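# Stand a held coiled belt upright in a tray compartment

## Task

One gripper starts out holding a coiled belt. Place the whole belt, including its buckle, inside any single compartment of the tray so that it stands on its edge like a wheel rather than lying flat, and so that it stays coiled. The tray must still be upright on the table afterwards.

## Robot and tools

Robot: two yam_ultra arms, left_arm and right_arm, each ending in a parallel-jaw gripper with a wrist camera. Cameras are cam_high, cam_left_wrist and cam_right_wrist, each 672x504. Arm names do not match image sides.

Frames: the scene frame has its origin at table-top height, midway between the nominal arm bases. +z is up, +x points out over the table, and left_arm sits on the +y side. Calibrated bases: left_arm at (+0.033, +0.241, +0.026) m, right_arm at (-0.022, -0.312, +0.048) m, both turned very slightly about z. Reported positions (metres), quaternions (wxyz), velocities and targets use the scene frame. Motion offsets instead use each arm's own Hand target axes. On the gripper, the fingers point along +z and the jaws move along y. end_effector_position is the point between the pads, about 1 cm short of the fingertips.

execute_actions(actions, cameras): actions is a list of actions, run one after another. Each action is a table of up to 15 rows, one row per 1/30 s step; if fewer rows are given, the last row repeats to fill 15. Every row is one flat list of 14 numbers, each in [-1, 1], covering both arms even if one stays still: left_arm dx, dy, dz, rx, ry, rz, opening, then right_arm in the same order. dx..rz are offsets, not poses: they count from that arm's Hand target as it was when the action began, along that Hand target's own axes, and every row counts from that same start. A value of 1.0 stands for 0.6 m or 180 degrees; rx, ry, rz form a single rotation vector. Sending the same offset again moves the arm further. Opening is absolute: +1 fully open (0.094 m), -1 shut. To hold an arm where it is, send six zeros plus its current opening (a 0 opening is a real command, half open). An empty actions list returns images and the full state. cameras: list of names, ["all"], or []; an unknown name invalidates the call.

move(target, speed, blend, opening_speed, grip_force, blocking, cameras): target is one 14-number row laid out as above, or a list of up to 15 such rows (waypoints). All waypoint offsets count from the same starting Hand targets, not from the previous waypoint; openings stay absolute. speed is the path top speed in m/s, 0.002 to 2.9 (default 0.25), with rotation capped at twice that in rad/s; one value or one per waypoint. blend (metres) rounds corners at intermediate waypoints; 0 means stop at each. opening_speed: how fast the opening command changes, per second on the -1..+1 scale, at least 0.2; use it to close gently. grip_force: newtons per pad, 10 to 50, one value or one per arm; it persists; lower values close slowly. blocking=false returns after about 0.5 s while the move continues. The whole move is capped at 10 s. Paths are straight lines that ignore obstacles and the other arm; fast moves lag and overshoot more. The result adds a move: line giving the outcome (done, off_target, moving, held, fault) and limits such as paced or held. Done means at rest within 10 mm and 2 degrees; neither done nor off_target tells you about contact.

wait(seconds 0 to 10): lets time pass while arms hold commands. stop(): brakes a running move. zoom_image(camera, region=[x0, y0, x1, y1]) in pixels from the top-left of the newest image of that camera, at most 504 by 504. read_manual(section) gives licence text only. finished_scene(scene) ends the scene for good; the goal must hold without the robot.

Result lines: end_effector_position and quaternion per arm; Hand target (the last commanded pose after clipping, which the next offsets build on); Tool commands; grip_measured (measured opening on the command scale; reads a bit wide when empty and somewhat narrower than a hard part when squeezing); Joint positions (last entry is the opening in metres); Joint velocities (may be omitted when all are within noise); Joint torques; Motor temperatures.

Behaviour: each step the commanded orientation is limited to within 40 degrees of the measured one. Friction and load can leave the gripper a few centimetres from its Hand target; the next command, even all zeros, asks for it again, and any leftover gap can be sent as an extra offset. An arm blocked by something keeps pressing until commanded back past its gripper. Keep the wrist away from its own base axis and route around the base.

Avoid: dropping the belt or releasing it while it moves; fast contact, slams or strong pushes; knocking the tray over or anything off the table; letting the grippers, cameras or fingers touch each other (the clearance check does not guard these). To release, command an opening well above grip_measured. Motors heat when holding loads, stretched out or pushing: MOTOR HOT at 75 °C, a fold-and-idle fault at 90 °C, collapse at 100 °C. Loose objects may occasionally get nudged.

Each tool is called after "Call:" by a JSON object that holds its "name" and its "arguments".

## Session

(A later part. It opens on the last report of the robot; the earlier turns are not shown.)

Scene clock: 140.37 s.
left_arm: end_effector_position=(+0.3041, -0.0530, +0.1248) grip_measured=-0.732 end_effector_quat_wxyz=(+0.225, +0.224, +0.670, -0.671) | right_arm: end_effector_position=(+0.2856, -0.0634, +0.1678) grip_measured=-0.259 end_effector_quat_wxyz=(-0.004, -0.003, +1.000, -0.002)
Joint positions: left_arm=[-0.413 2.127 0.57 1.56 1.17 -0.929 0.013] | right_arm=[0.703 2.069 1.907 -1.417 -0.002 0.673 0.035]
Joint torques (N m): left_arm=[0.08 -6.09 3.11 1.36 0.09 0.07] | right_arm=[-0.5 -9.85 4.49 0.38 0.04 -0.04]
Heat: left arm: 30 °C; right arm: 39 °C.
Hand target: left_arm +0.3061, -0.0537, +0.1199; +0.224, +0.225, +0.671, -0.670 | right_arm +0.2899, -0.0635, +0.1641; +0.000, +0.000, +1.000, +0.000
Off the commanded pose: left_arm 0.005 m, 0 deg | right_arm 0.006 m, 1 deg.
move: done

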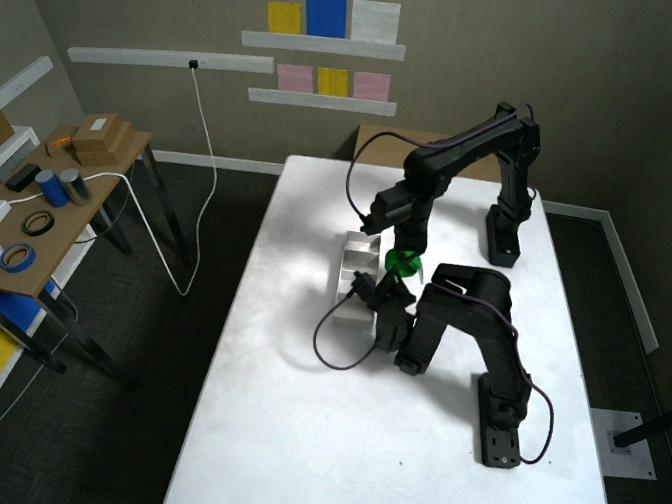

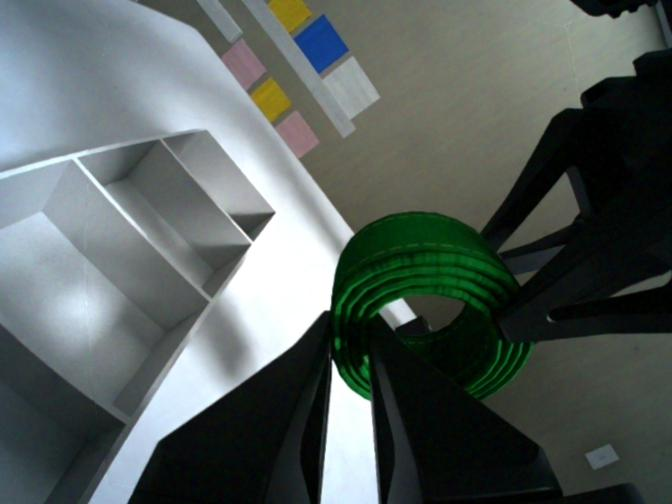

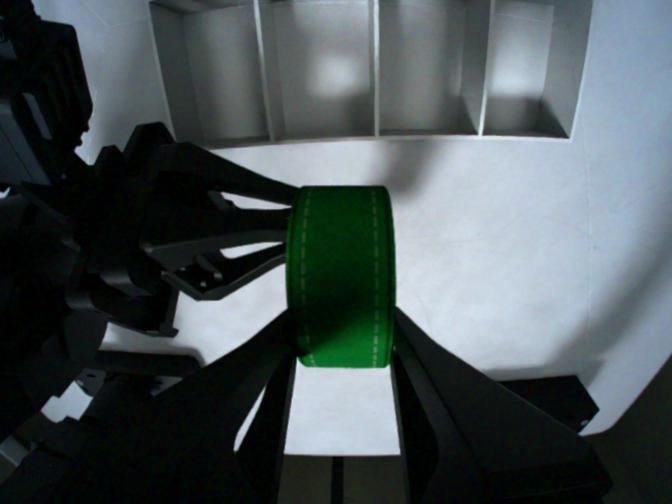

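Call:
{"name": "move", "arguments": {"target": [[0, 0, 0, 0, 0, 0, -0.4, 0, 0, 0, 0, 0, 0, -0.8],[0, 0, -0.1917, 0, 0, 0, -0.4, 0, 0, 0, 0, 0, 0, -0.8],[0, 0, -0.1917, 0, 0, 0, -0.4, -0.1852, -0.2058, 0.0118, 0, 0, 0, -0.8]], "speed": [0.12, 0.15, 0.2], "opening_speed": 0.8, "blend": [0, 0.02, 0], "cameras": ["all"]}}

Call:
{"name": "zoom_image", "arguments": {"camera": "cam_high", "region": [325, 190, 415, 270]}}

Call:
{"name": "zoom_image", "arguments": {"camera": "cam_left_wrist", "region": [150, 20, 400, 220]}}

Scene clock: 147.70 s.
left_arm: end_effector_position=(+0.3097, +0.0606, +0.1165) grip_measured=-0.402 end_effector_quat_wxyz=(+0.218, +0.214, +0.674, -0.672) | right_arm: end_effector_position=(+0.3990, -0.1909, +0.1553) grip_measured=-0.259 end_effector_quat_wxyz=(-0.001, +0.006, +1.000, +0.000)
Joint positions: left_arm=[-0.015 2.127 0.497 1.575 1.562 -0.895 0.028] | right_arm=[0.304 2.264 2.167 -1.475 0 0.292 0.035]
Joint torques (N m): left_arm=[0.24 -8.38 0.79 1.13 0.2 0.12] | right_arm=[0.61 -10.45 7.68 0.05 0.02 -0.1]
Heat: left arm: 30 °C; right arm: 38 °C.
Hand target: left_arm +0.3062, +0.0614, +0.1200; +0.224, +0.225, +0.671, -0.671 | right_arm +0.4011, -0.1870, +0.1570; +0.000, +0.000, +1.000, +0.000
Off the commanded pose: left_arm 0.005 m, 1 deg | right_arm 0.005 m, 1 deg.
joint sent to its limit (left arm) — joint 4 (wrist pitch), upper limit. The joint targets still meet the commanded pose.
move: done

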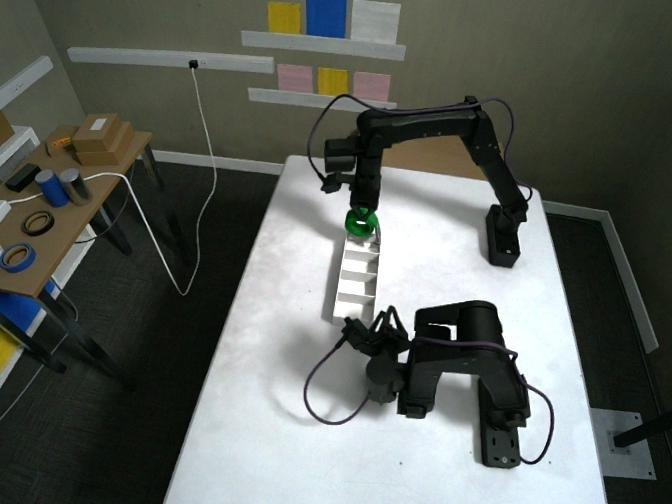

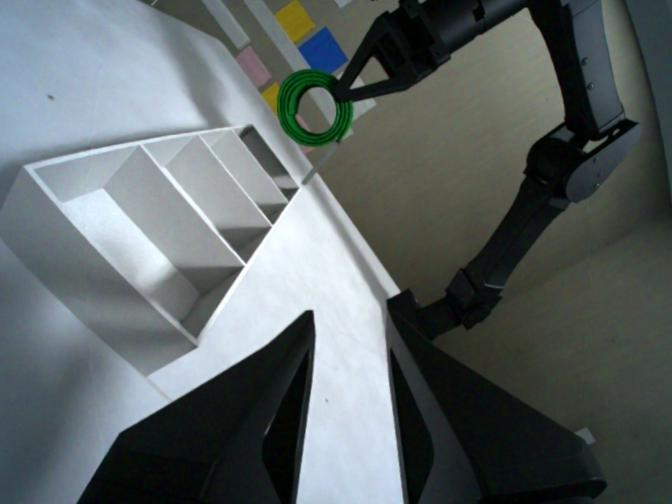

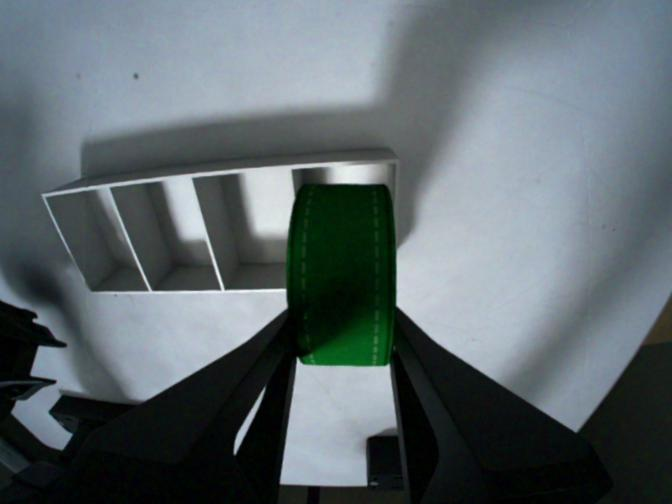

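Scaled by 5.600 from the camera's 672x504 image, which has a finer 960x720 frame.

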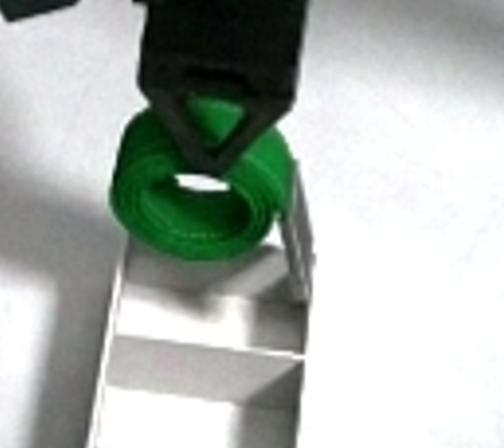

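Scaled by 2.016 from the camera's 672x504 image, which has a finer 960x720 frame.

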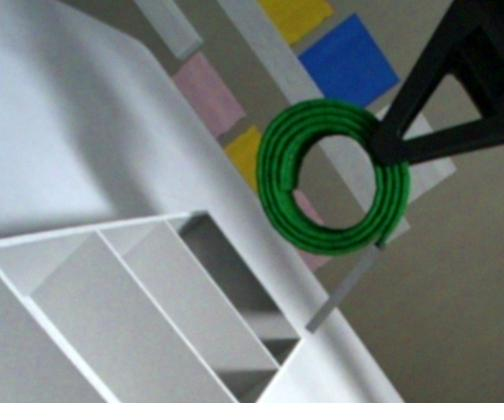

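Call:
{"name": "move", "arguments": {"target": [0, 0, 0, 0, 0, 0, -0.4, -0.0148, -0.005, 0.085, 0, 0, -0.0189, -0.8], "speed": 0.1, "cameras": ["all"]}}

Call:
{"name": "zoom_image", "arguments": {"camera": "cam_high", "region": [325, 190, 415, 270]}}

Call:
{"name": "zoom_image", "arguments": {"camera": "cam_left_wrist", "region": [150, 20, 400, 220]}}

Scene clock: 154.00 s.
left_arm: end_effector_position=(+0.3097, +0.0606, +0.1165) grip_measured=-0.402 end_effector_quat_wxyz=(+0.218, +0.214, +0.674, -0.672) | right_arm: end_effector_position=(+0.4083, -0.1885, +0.1159) grip_measured=-0.259 end_effector_quat_wxyz=(+0.004, -0.028, +1.000, +0.001)
Joint positions: left_arm=[-0.015 2.127 0.497 1.575 1.562 -0.895 0.028] | right_arm=[0.304 2.286 2.047 -1.324 0.001 0.223 0.035]
Joint torques (N m): left_arm=[0.25 -8.39 0.79 1.13 0.2 0.12] | right_arm=[-0.34 -10.59 4.33 0.39 0.02 -0.1]
Heat: left arm: 31 °C; right arm: 38 °C.
Hand target: left_arm +0.3062, +0.0614, +0.1200; +0.224, +0.225, +0.671, -0.671 | right_arm +0.4100, -0.1899, +0.1060; +0.000, -0.030, +1.000, +0.000
Off the commanded pose: left_arm 0.005 m, 1 deg | right_arm 0.010 m, 1 deg.
joint sent to its limit (left arm) — joint 4 (wrist pitch), upper limit. The joint targets still meet the commanded pose.
move: done

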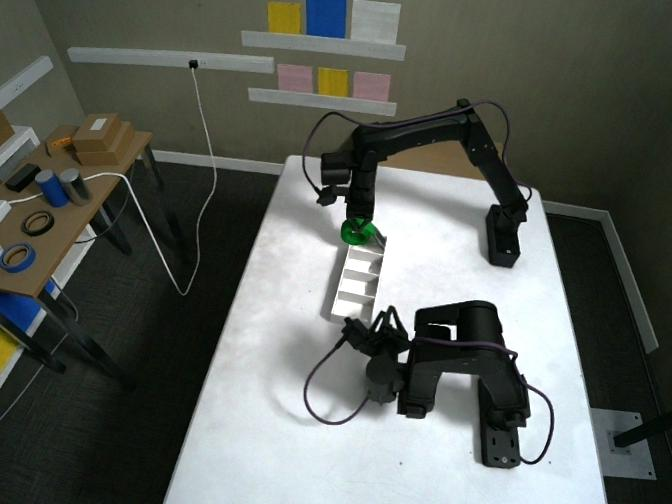

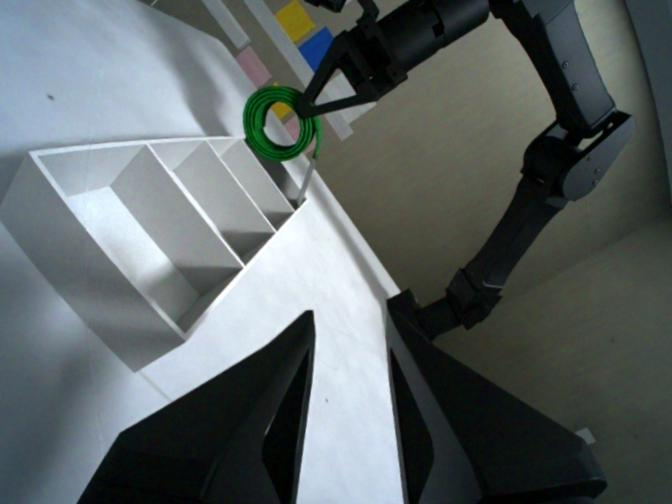

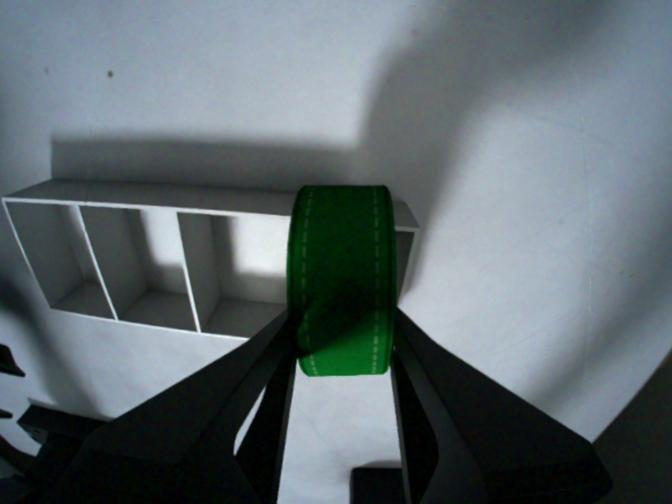

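Scaled by 5.600 from the camera's 672x504 image, which has a finer 960x720 frame.

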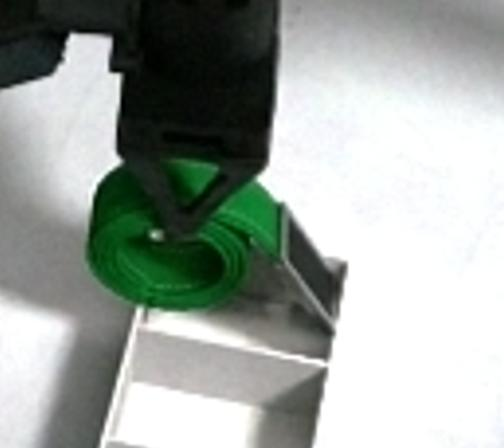

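Scaled by 2.016 from the camera's 672x504 image, which has a finer 960x720 frame.

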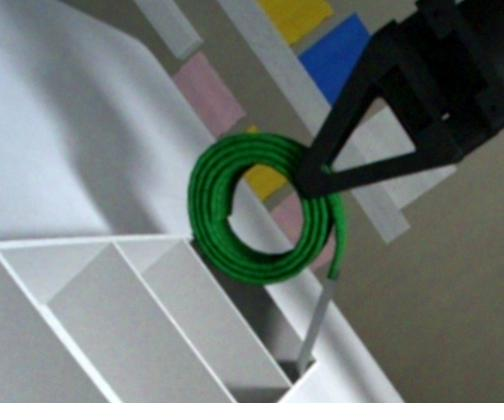

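Call:
{"name": "move", "arguments": {"target": [[0, 0, 0, 0, 0, 0, -0.4, 0.0222, 0.0005, 0.008, 0, 0, 0.0194, -0.8],[0, 0, 0, 0, 0, 0, -0.4, 0.0413, 0.0, 0.0333, 0, 0, 0.0389, -0.8]], "speed": 0.08, "blend": [0.01, 0], "cameras": ["all"]}}

Call:
{"name": "zoom_image", "arguments": {"camera": "cam_high", "region": [325, 190, 415, 270]}}

Call:
{"name": "zoom_image", "arguments": {"camera": "cam_left_wrist", "region": [150, 20, 400, 220]}}

Scene clock: 159.47 s.
left_arm: end_effector_position=(+0.3097, +0.0606, +0.1165) grip_measured=-0.402 end_effector_quat_wxyz=(+0.218, +0.214, +0.674, -0.672) | right_arm: end_effector_position=(+0.4001, -0.1907, +0.1010) grip_measured=-0.259 end_effector_quat_wxyz=(+0.028, +0.028, +0.999, +0.009)
Joint positions: left_arm=[-0.015 2.127 0.497 1.575 1.562 -0.895 0.028] | right_arm=[0.304 2.192 1.832 -1.151 0 0.334 0.035]
Joint torques (N m): left_arm=[0.25 -8.38 0.79 1.13 0.21 0.13] | right_arm=[0.66 -10.45 2.26 0.21 0.03 0.08]
Heat: left arm: 31 °C; right arm: 38 °C.
Hand target: left_arm +0.3062, +0.0614, +0.1200; +0.224, +0.225, +0.671, -0.671 | right_arm +0.3852, -0.1914, +0.0861; +0.000, +0.031, +1.000, +0.000
Off the commanded pose: left_arm 0.005 m, 1 deg | right_arm 0.021 m, 3 deg.
joint sent to its limit (left arm) — joint 4 (wrist pitch), upper limit. The joint targets still meet the commanded pose.
move: off_target (right_arm)

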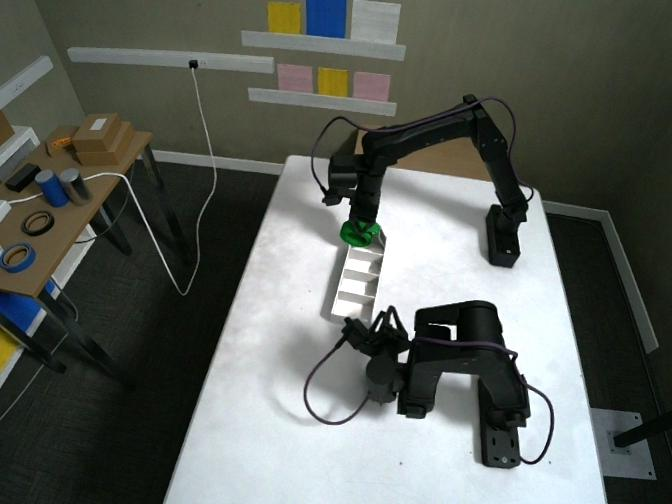

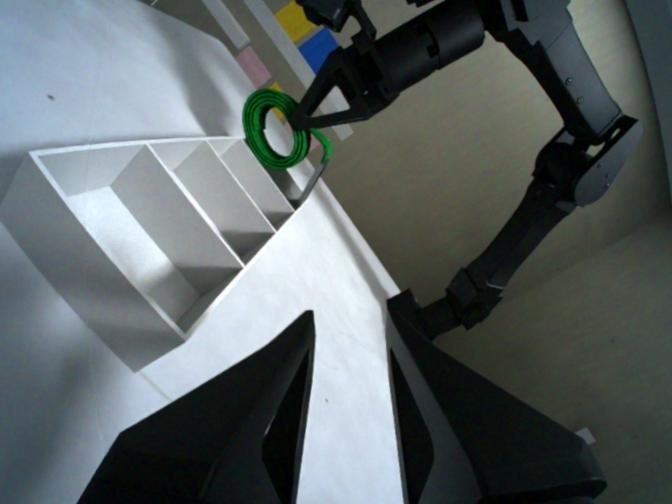

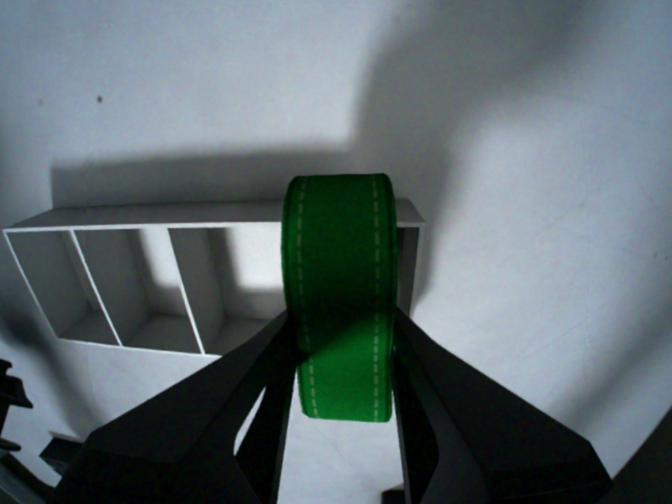

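Scaled by 5.600 from the camera's 672x504 image, which has a finer 960x720 frame.

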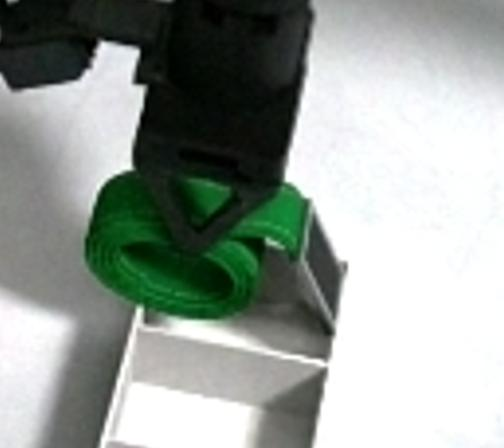

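Scaled by 2.016 from the camera's 672x504 image, which has a finer 960x720 frame.

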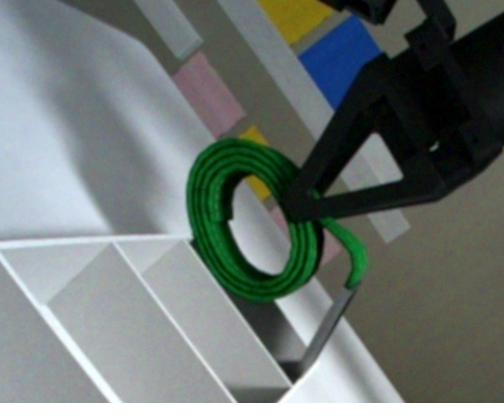

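Call:
{"name": "move", "arguments": {"target": [0, 0, 0, 0, 0, 0, -0.4, -0.015, 0.0, -0.1, 0, 0, 0, -0.8], "speed": 0.12, "cameras": ["all"]}}

Call:
{"name": "zoom_image", "arguments": {"camera": "cam_high", "region": [325, 190, 415, 270]}}

Call:
{"name": "zoom_image", "arguments": {"camera": "cam_left_wrist", "region": [150, 20, 400, 220]}}

Scene clock: 164.07 s.
left_arm: end_effector_position=(+0.3097, +0.0606, +0.1165) grip_measured=-0.402 end_effector_quat_wxyz=(+0.218, +0.214, +0.674, -0.672) | right_arm: end_effector_position=(+0.3913, -0.1933, +0.1434) grip_measured=-0.259 end_effector_quat_wxyz=(-0.001, +0.029, +1.000, -0.001)
Joint positions: left_arm=[-0.015 2.127 0.497 1.575 1.562 -0.895 0.028] | right_arm=[0.304 2.217 2.041 -1.398 0 0.338 0.035]
Joint torques (N m): left_arm=[0.25 -8.38 0.79 1.13 0.2 0.12] | right_arm=[0.1 -10.43 7.53 0.05 0.02 0.02]
Heat: left arm: 31 °C; right arm: 37 °C.
Hand target: left_arm +0.3062, +0.0614, +0.1200; +0.224, +0.225, +0.671, -0.671 | right_arm +0.3942, -0.1919, +0.1459; +0.000, +0.031, +1.000, +0.000
Off the commanded pose: left_arm 0.005 m, 1 deg | right_arm 0.004 m, 0 deg.
joint sent to its limit (left arm) — joint 4 (wrist pitch), upper limit. The joint targets still meet the commanded pose.
move: done

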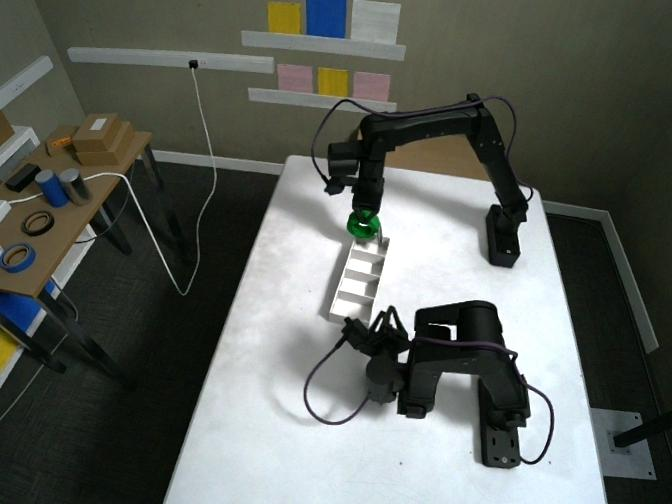

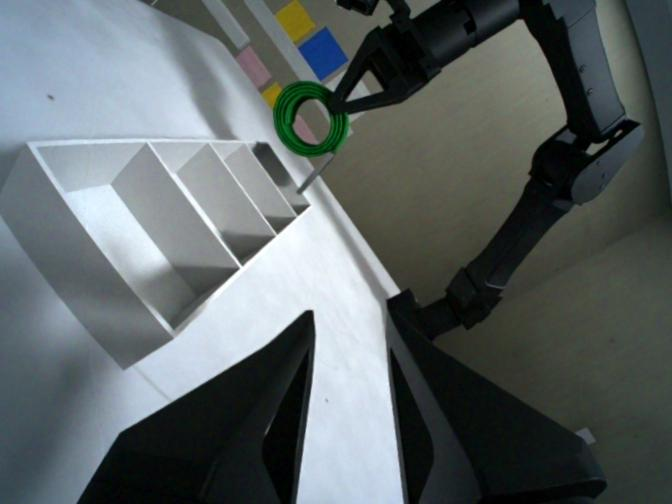

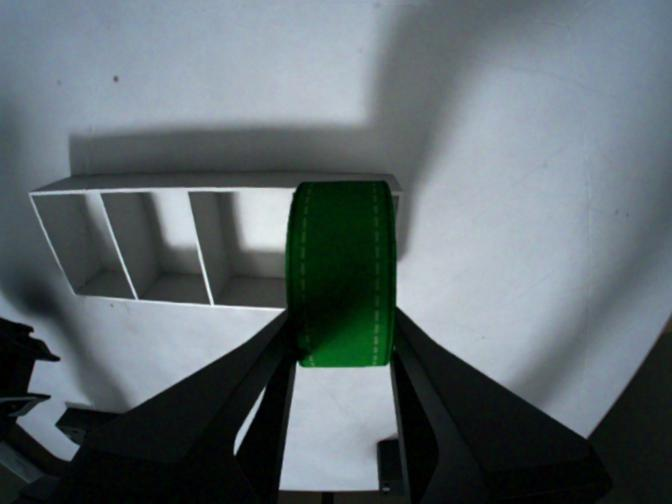

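Scaled by 5.600 from the camera's 672x504 image, which has a finer 960x720 frame.

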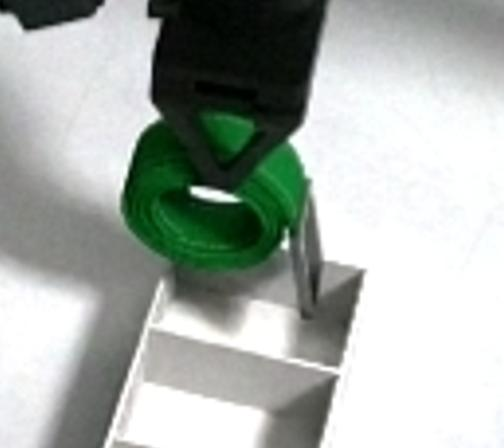

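Scaled by 2.016 from the camera's 672x504 image, which has a finer 960x720 frame.

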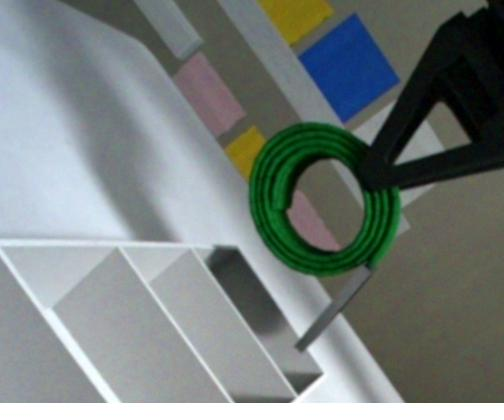

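Call:
{"name": "move", "arguments": {"target": [0, 0, 0, 0, 0, 0, -0.4, 0.0135, 0.002, 0.0673, 0, 0, 0.015, -0.8], "speed": 0.08, "cameras": ["all"]}}

Call:
{"name": "zoom_image", "arguments": {"camera": "cam_high", "region": [325, 190, 415, 270]}}

Call:
{"name": "zoom_image", "arguments": {"camera": "cam_left_wrist", "region": [150, 20, 400, 220]}}

Scene clock: 169.53 s.
left_arm: end_effector_position=(+0.3097, +0.0606, +0.1165) grip_measured=-0.402 end_effector_quat_wxyz=(+0.218, +0.214, +0.674, -0.672) | right_arm: end_effector_position=(+0.3816, -0.1945, +0.1004) grip_measured=-0.259 end_effector_quat_wxyz=(-0.018, +0.055, +0.998, -0.006)
Joint positions: left_arm=[-0.015 2.127 0.497 1.575 1.562 -0.895 0.028] | right_arm=[0.307 2.217 1.87 -1.262 0 0.393 0.035]
Joint torques (N m): left_arm=[0.25 -8.38 0.79 1.13 0.2 0.12] | right_arm=[0.57 -12.86 4.33 0.41 0.03 0.04]
Heat: left arm: 31 °C; right arm: 37 °C.
Hand target: left_arm +0.3062, +0.0614, +0.1200; +0.224, +0.225, +0.671, -0.671 | right_arm +0.3861, -0.1902, +0.1056; +0.000, +0.055, +0.999, +0.000
Off the commanded pose: left_arm 0.005 m, 1 deg | right_arm 0.008 m, 2 deg.
joint sent to its limit (left arm) — joint 4 (wrist pitch), upper limit. The joint targets still meet the commanded pose.
move: done

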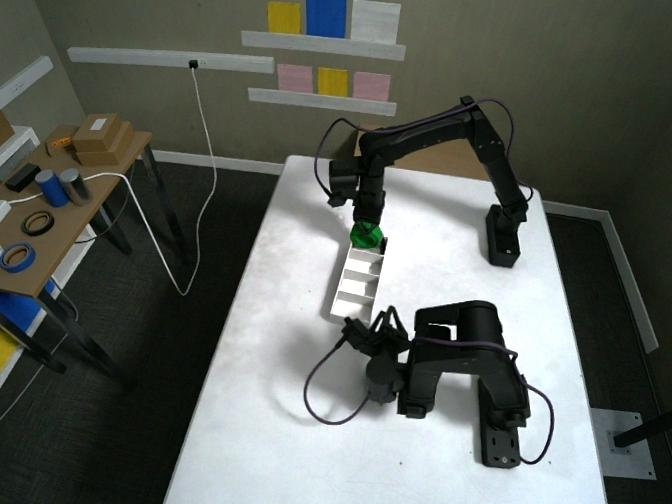

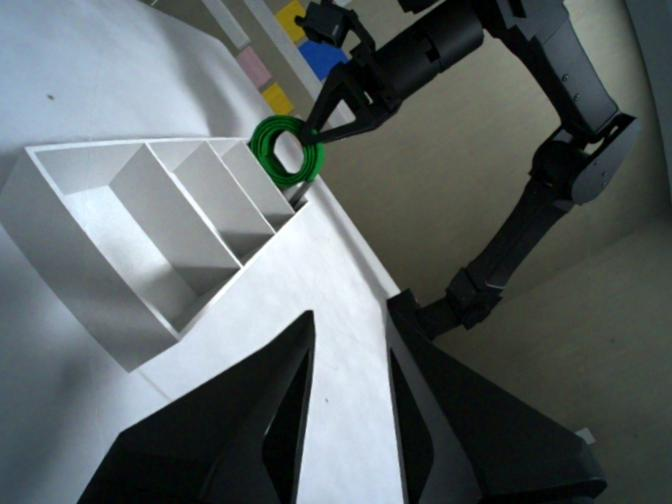

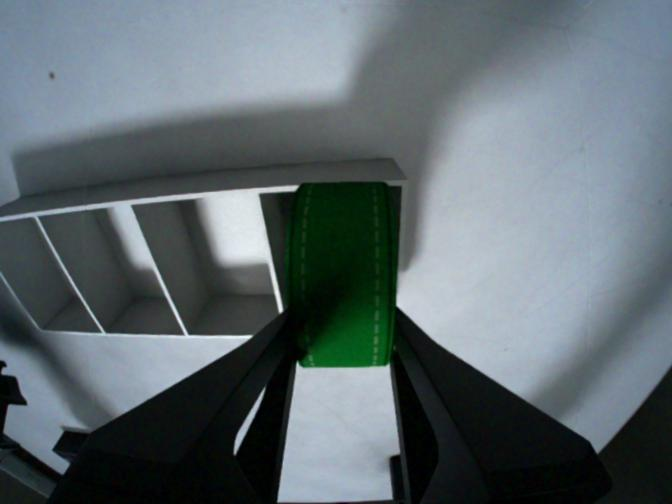

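Scaled by 5.600 from the camera's 672x504 image, which has a finer 960x720 frame.

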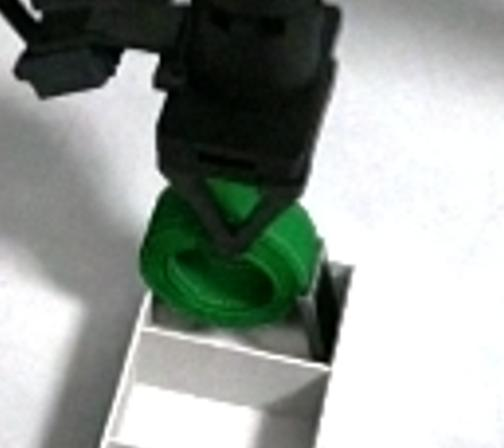

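Scaled by 2.016 from the camera's 672x504 image, which has a finer 960x720 frame.

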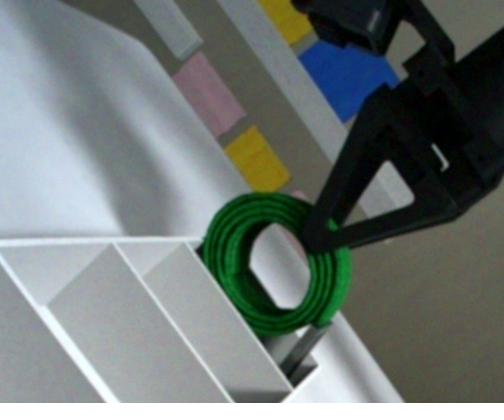

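Call:
{"name": "move", "arguments": {"target": [0,0,0,0,0,0,-0.4,0.0106,0.0047,0.016,0,0,0,-0.8], "speed": 0.06, "cameras": ["all"]}}

Call:
{"name": "zoom_image", "arguments": {"camera": "cam_high", "region": [325, 190, 415, 270]}}

Call:
{"name": "zoom_image", "arguments": {"camera": "cam_left_wrist", "region": [150, 20, 400, 220]}}

Scene clock: 175.77 s.
left_arm: end_effector_position=(+0.3097, +0.0606, +0.1165) grip_measured=-0.402 end_effector_quat_wxyz=(+0.218, +0.214, +0.674, -0.672) | right_arm: end_effector_position=(+0.3750, -0.1920, +0.0858) grip_measured=-0.259 end_effector_quat_wxyz=(-0.024, +0.055, +0.998, -0.009)
Joint positions: left_arm=[-0.015 2.127 0.497 1.575 1.562 -0.895 0.028] | right_arm=[0.318 2.217 1.811 -1.217 0 0.402 0.035]
Joint torques (N m): left_arm=[0.25 -8.38 0.77 1.13 0.2 0.12] | right_arm=[0.69 -14.11 4 0.39 0.02 0.04]
Heat: left arm: 31 °C; right arm: 37 °C.
Hand target: left_arm +0.3062, +0.0614, +0.1200; +0.224, +0.225, +0.671, -0.671 | right_arm +0.3801, -0.1867, +0.0960; +0.000, +0.055, +0.999, +0.000
Off the commanded pose: left_arm 0.005 m, 1 deg | right_arm 0.013 m, 3 deg.
joint sent to its limit (left arm) — joint 4 (wrist pitch), upper limit. The joint targets still meet the commanded pose.
move: off_target (right_arm)

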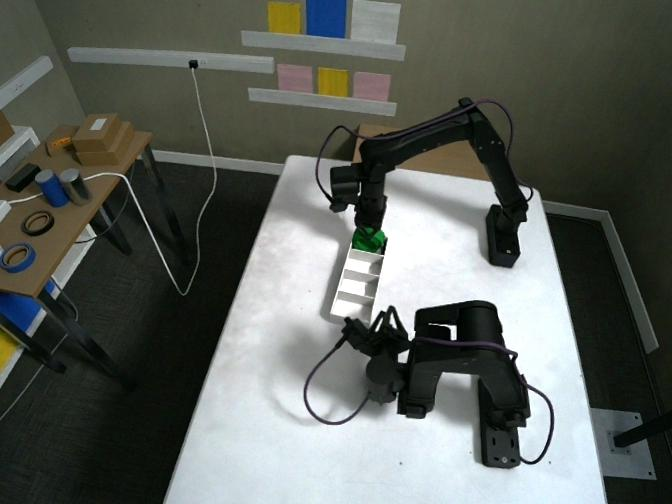

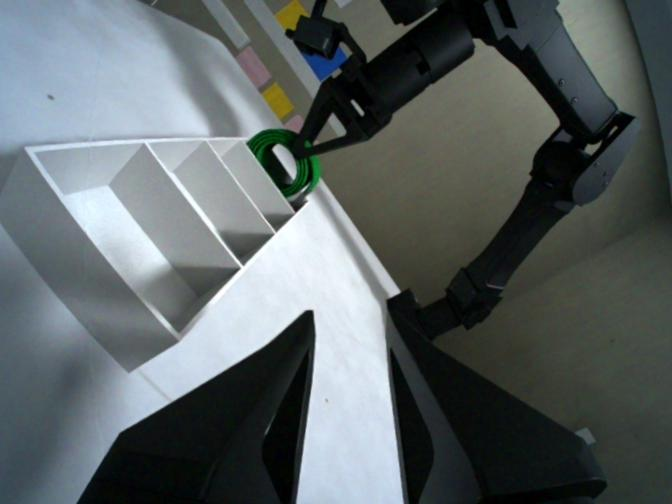

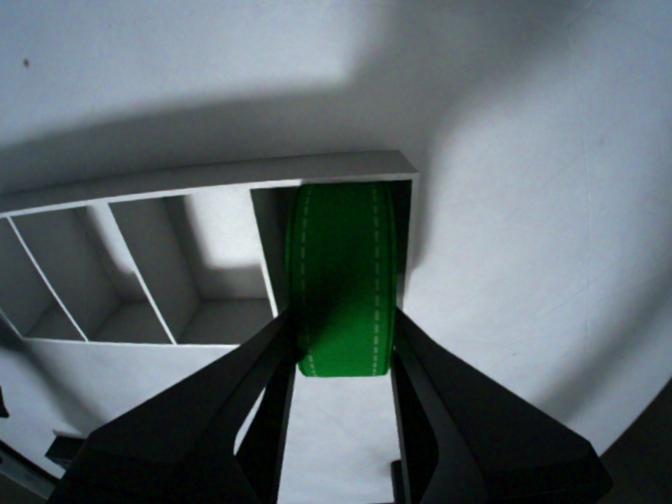

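Scaled by 5.600 from the camera's 672x504 image, which has a finer 960x720 frame.

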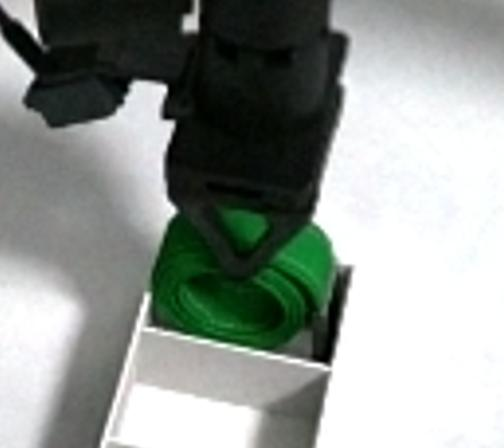

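Scaled by 2.016 from the camera's 672x504 image, which has a finer 960x720 frame.

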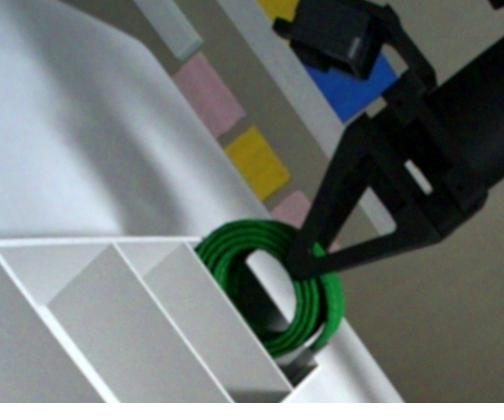

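Call:
{"name": "move", "arguments": {"target": [0,0,0,0,0,0,-0.4,0.0,0.006,0.022,0,0,0,-0.8], "speed": 0.06, "cameras": ["all"]}}

Call:
{"name": "zoom_image", "arguments": {"camera": "cam_high", "region": [325, 190, 415, 270]}}

Call:
{"name": "zoom_image", "arguments": {"camera": "cam_left_wrist", "region": [150, 20, 400, 220]}}

Scene clock: 178.80 s.
left_arm: end_effector_position=(+0.3097, +0.0606, +0.1165) grip_measured=-0.402 end_effector_quat_wxyz=(+0.218, +0.214, +0.674, -0.672) | right_arm: end_effector_position=(+0.3750, -0.1898, +0.0791) grip_measured=-0.259 end_effector_quat_wxyz=(-0.021, +0.056, +0.998, -0.008)
Joint positions: left_arm=[-0.015 2.127 0.497 1.575 1.562 -0.895 0.028] | right_arm=[0.323 2.217 1.784 -1.183 0.001 0.41 0.035]
Joint torques (N m): left_arm=[0.25 -8.38 0.79 1.13 0.21 0.13] | right_arm=[0.87 -12.78 3.92 0.5 0.01 0.09]
Heat: left arm: 31 °C; right arm: 37 °C.
Hand target: left_arm +0.3062, +0.0614, +0.1200; +0.224, +0.225, +0.671, -0.671 | right_arm +0.3806, -0.1832, +0.0828; +0.000, +0.055, +0.998, +0.000
Off the commanded pose: left_arm 0.005 m, 1 deg | right_arm 0.009 m, 3 deg.
joint sent to its limit (left arm) — joint 4 (wrist pitch), upper limit. The joint targets still meet the commanded pose.
move: off_target (right_arm)

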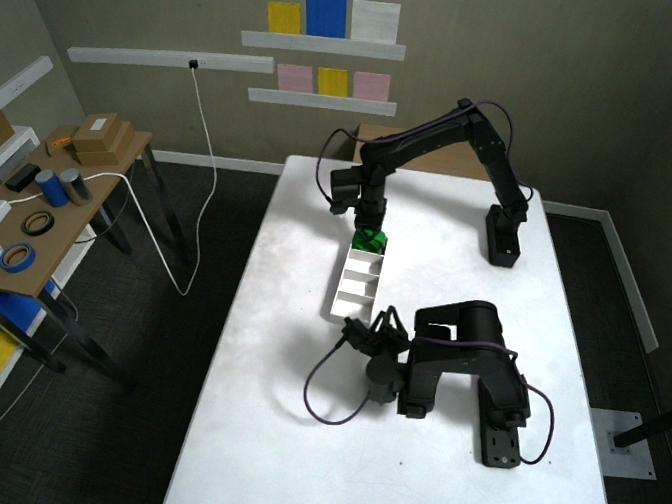

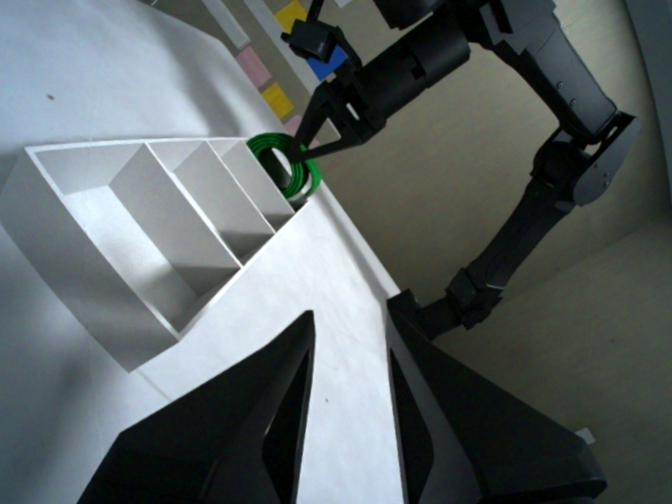

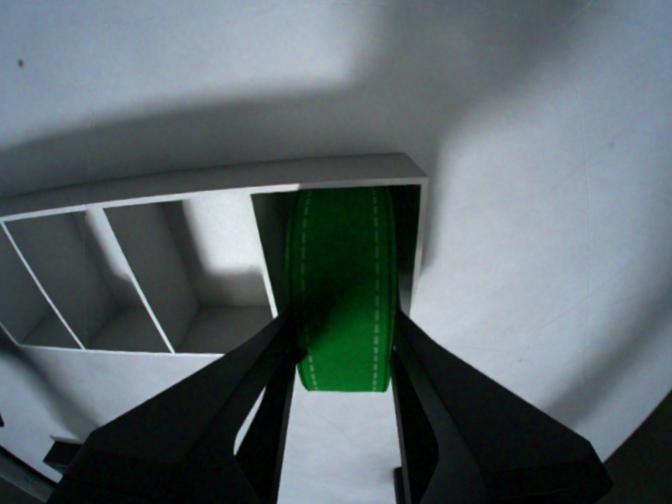

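Scaled by 5.600 from the camera's 672x504 image, which has a finer 960x720 frame.

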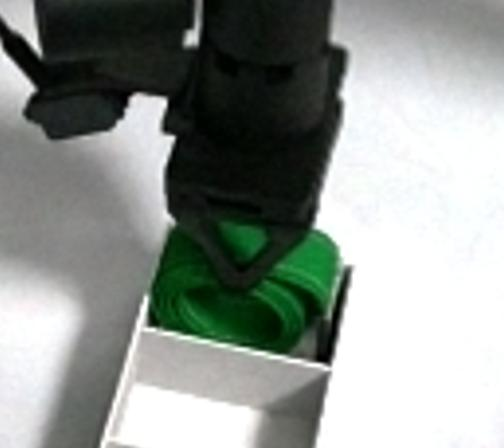

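Scaled by 2.016 from the camera's 672x504 image, which has a finer 960x720 frame.

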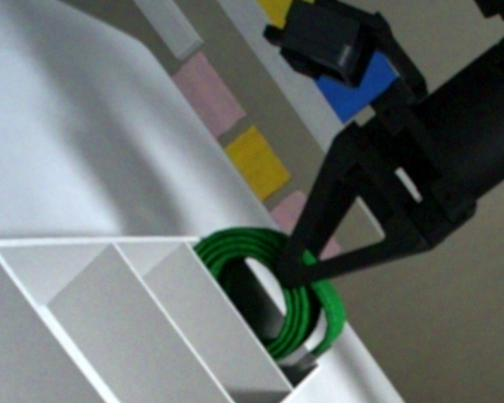

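Call:
{"name": "move", "arguments": {"target": [0,0,0,0,0,0,-0.4,0.0,0.0,0.022,0,0,0,-0.8], "speed": 0.06, "cameras": ["all"]}}

Call:
{"name": "zoom_image", "arguments": {"camera": "cam_high", "region": [325, 190, 415, 270]}}

Call:
{"name": "zoom_image", "arguments": {"camera": "cam_left_wrist", "region": [150, 20, 400, 220]}}

Scene clock: 180.13 s.
left_arm: end_effector_position=(+0.3097, +0.0606, +0.1165) grip_measured=-0.402 end_effector_quat_wxyz=(+0.218, +0.214, +0.674, -0.672) | right_arm: end_effector_position=(+0.3747, -0.1899, +0.0720) grip_measured=-0.260 end_effector_quat_wxyz=(-0.019, +0.056, +0.998, -0.008)
Joint positions: left_arm=[-0.015 2.127 0.497 1.575 1.562 -0.895 0.028] | right_arm=[0.323 2.217 1.756 -1.15 0.001 0.41 0.035]
Joint torques (N m): left_arm=[0.25 -8.38 0.79 1.14 0.2 0.12] | right_arm=[0.85 -11.84 3.43 0.62 0 0.06]
Heat: left arm: 31 °C; right arm: 37 °C.
Hand target: left_arm +0.3062, +0.0614, +0.1200; +0.224, +0.225, +0.671, -0.671 | right_arm +0.3805, -0.1832, +0.0695; +0.000, +0.055, +0.998, +0.000
Off the commanded pose: left_arm 0.005 m, 1 deg | right_arm 0.009 m, 2 deg.
joint sent to its limit (left arm) — joint 4 (wrist pitch), upper limit. The joint targets still meet the commanded pose.
move: done

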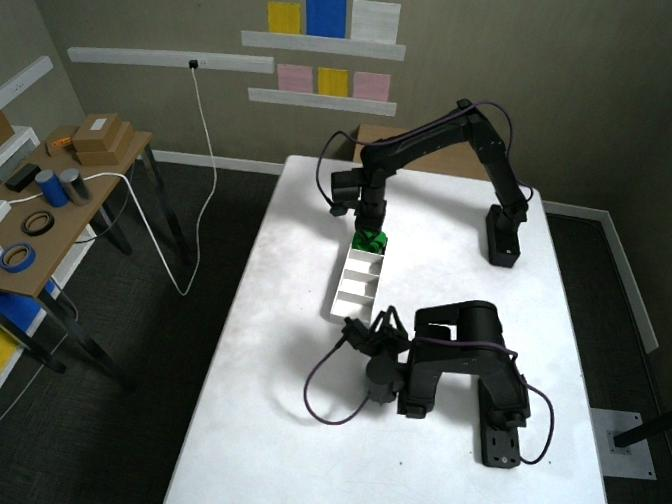

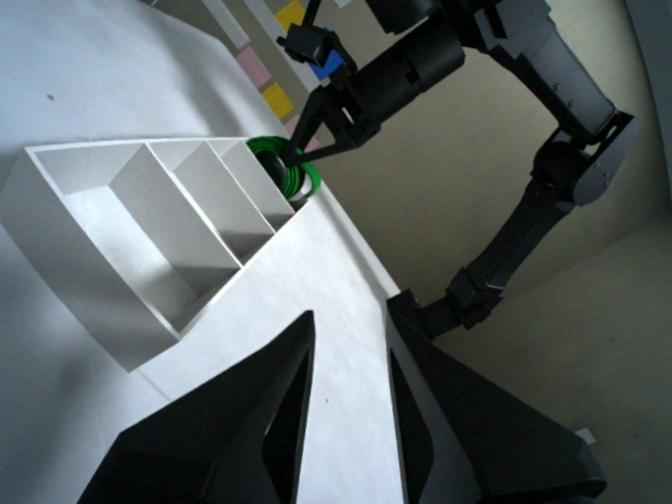

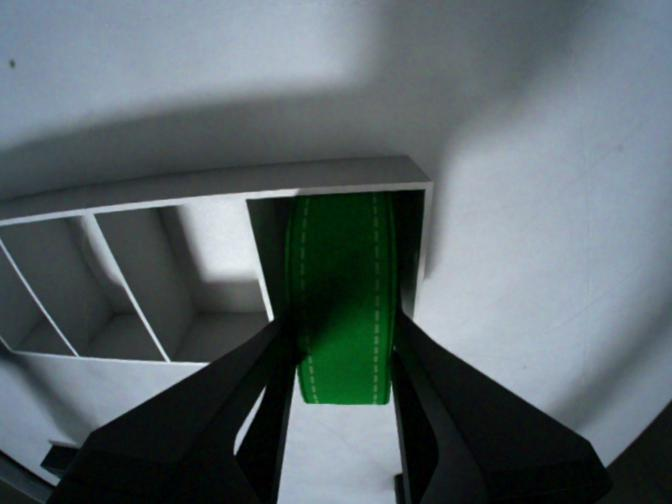

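Scaled by 5.600 from the camera's 672x504 image, which has a finer 960x720 frame.

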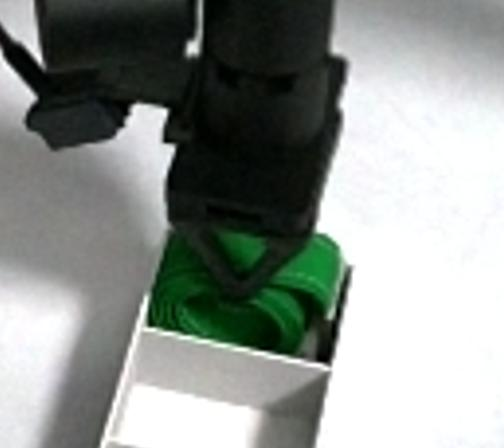

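Scaled by 2.016 from the camera's 672x504 image, which has a finer 960x720 frame.

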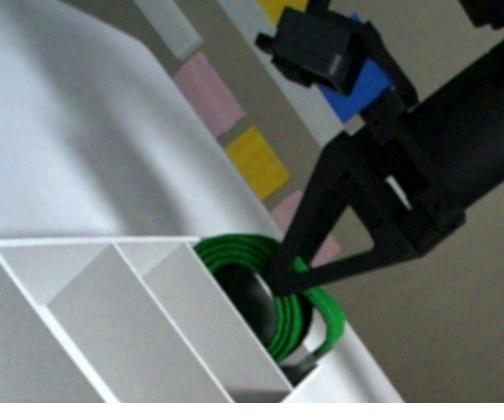

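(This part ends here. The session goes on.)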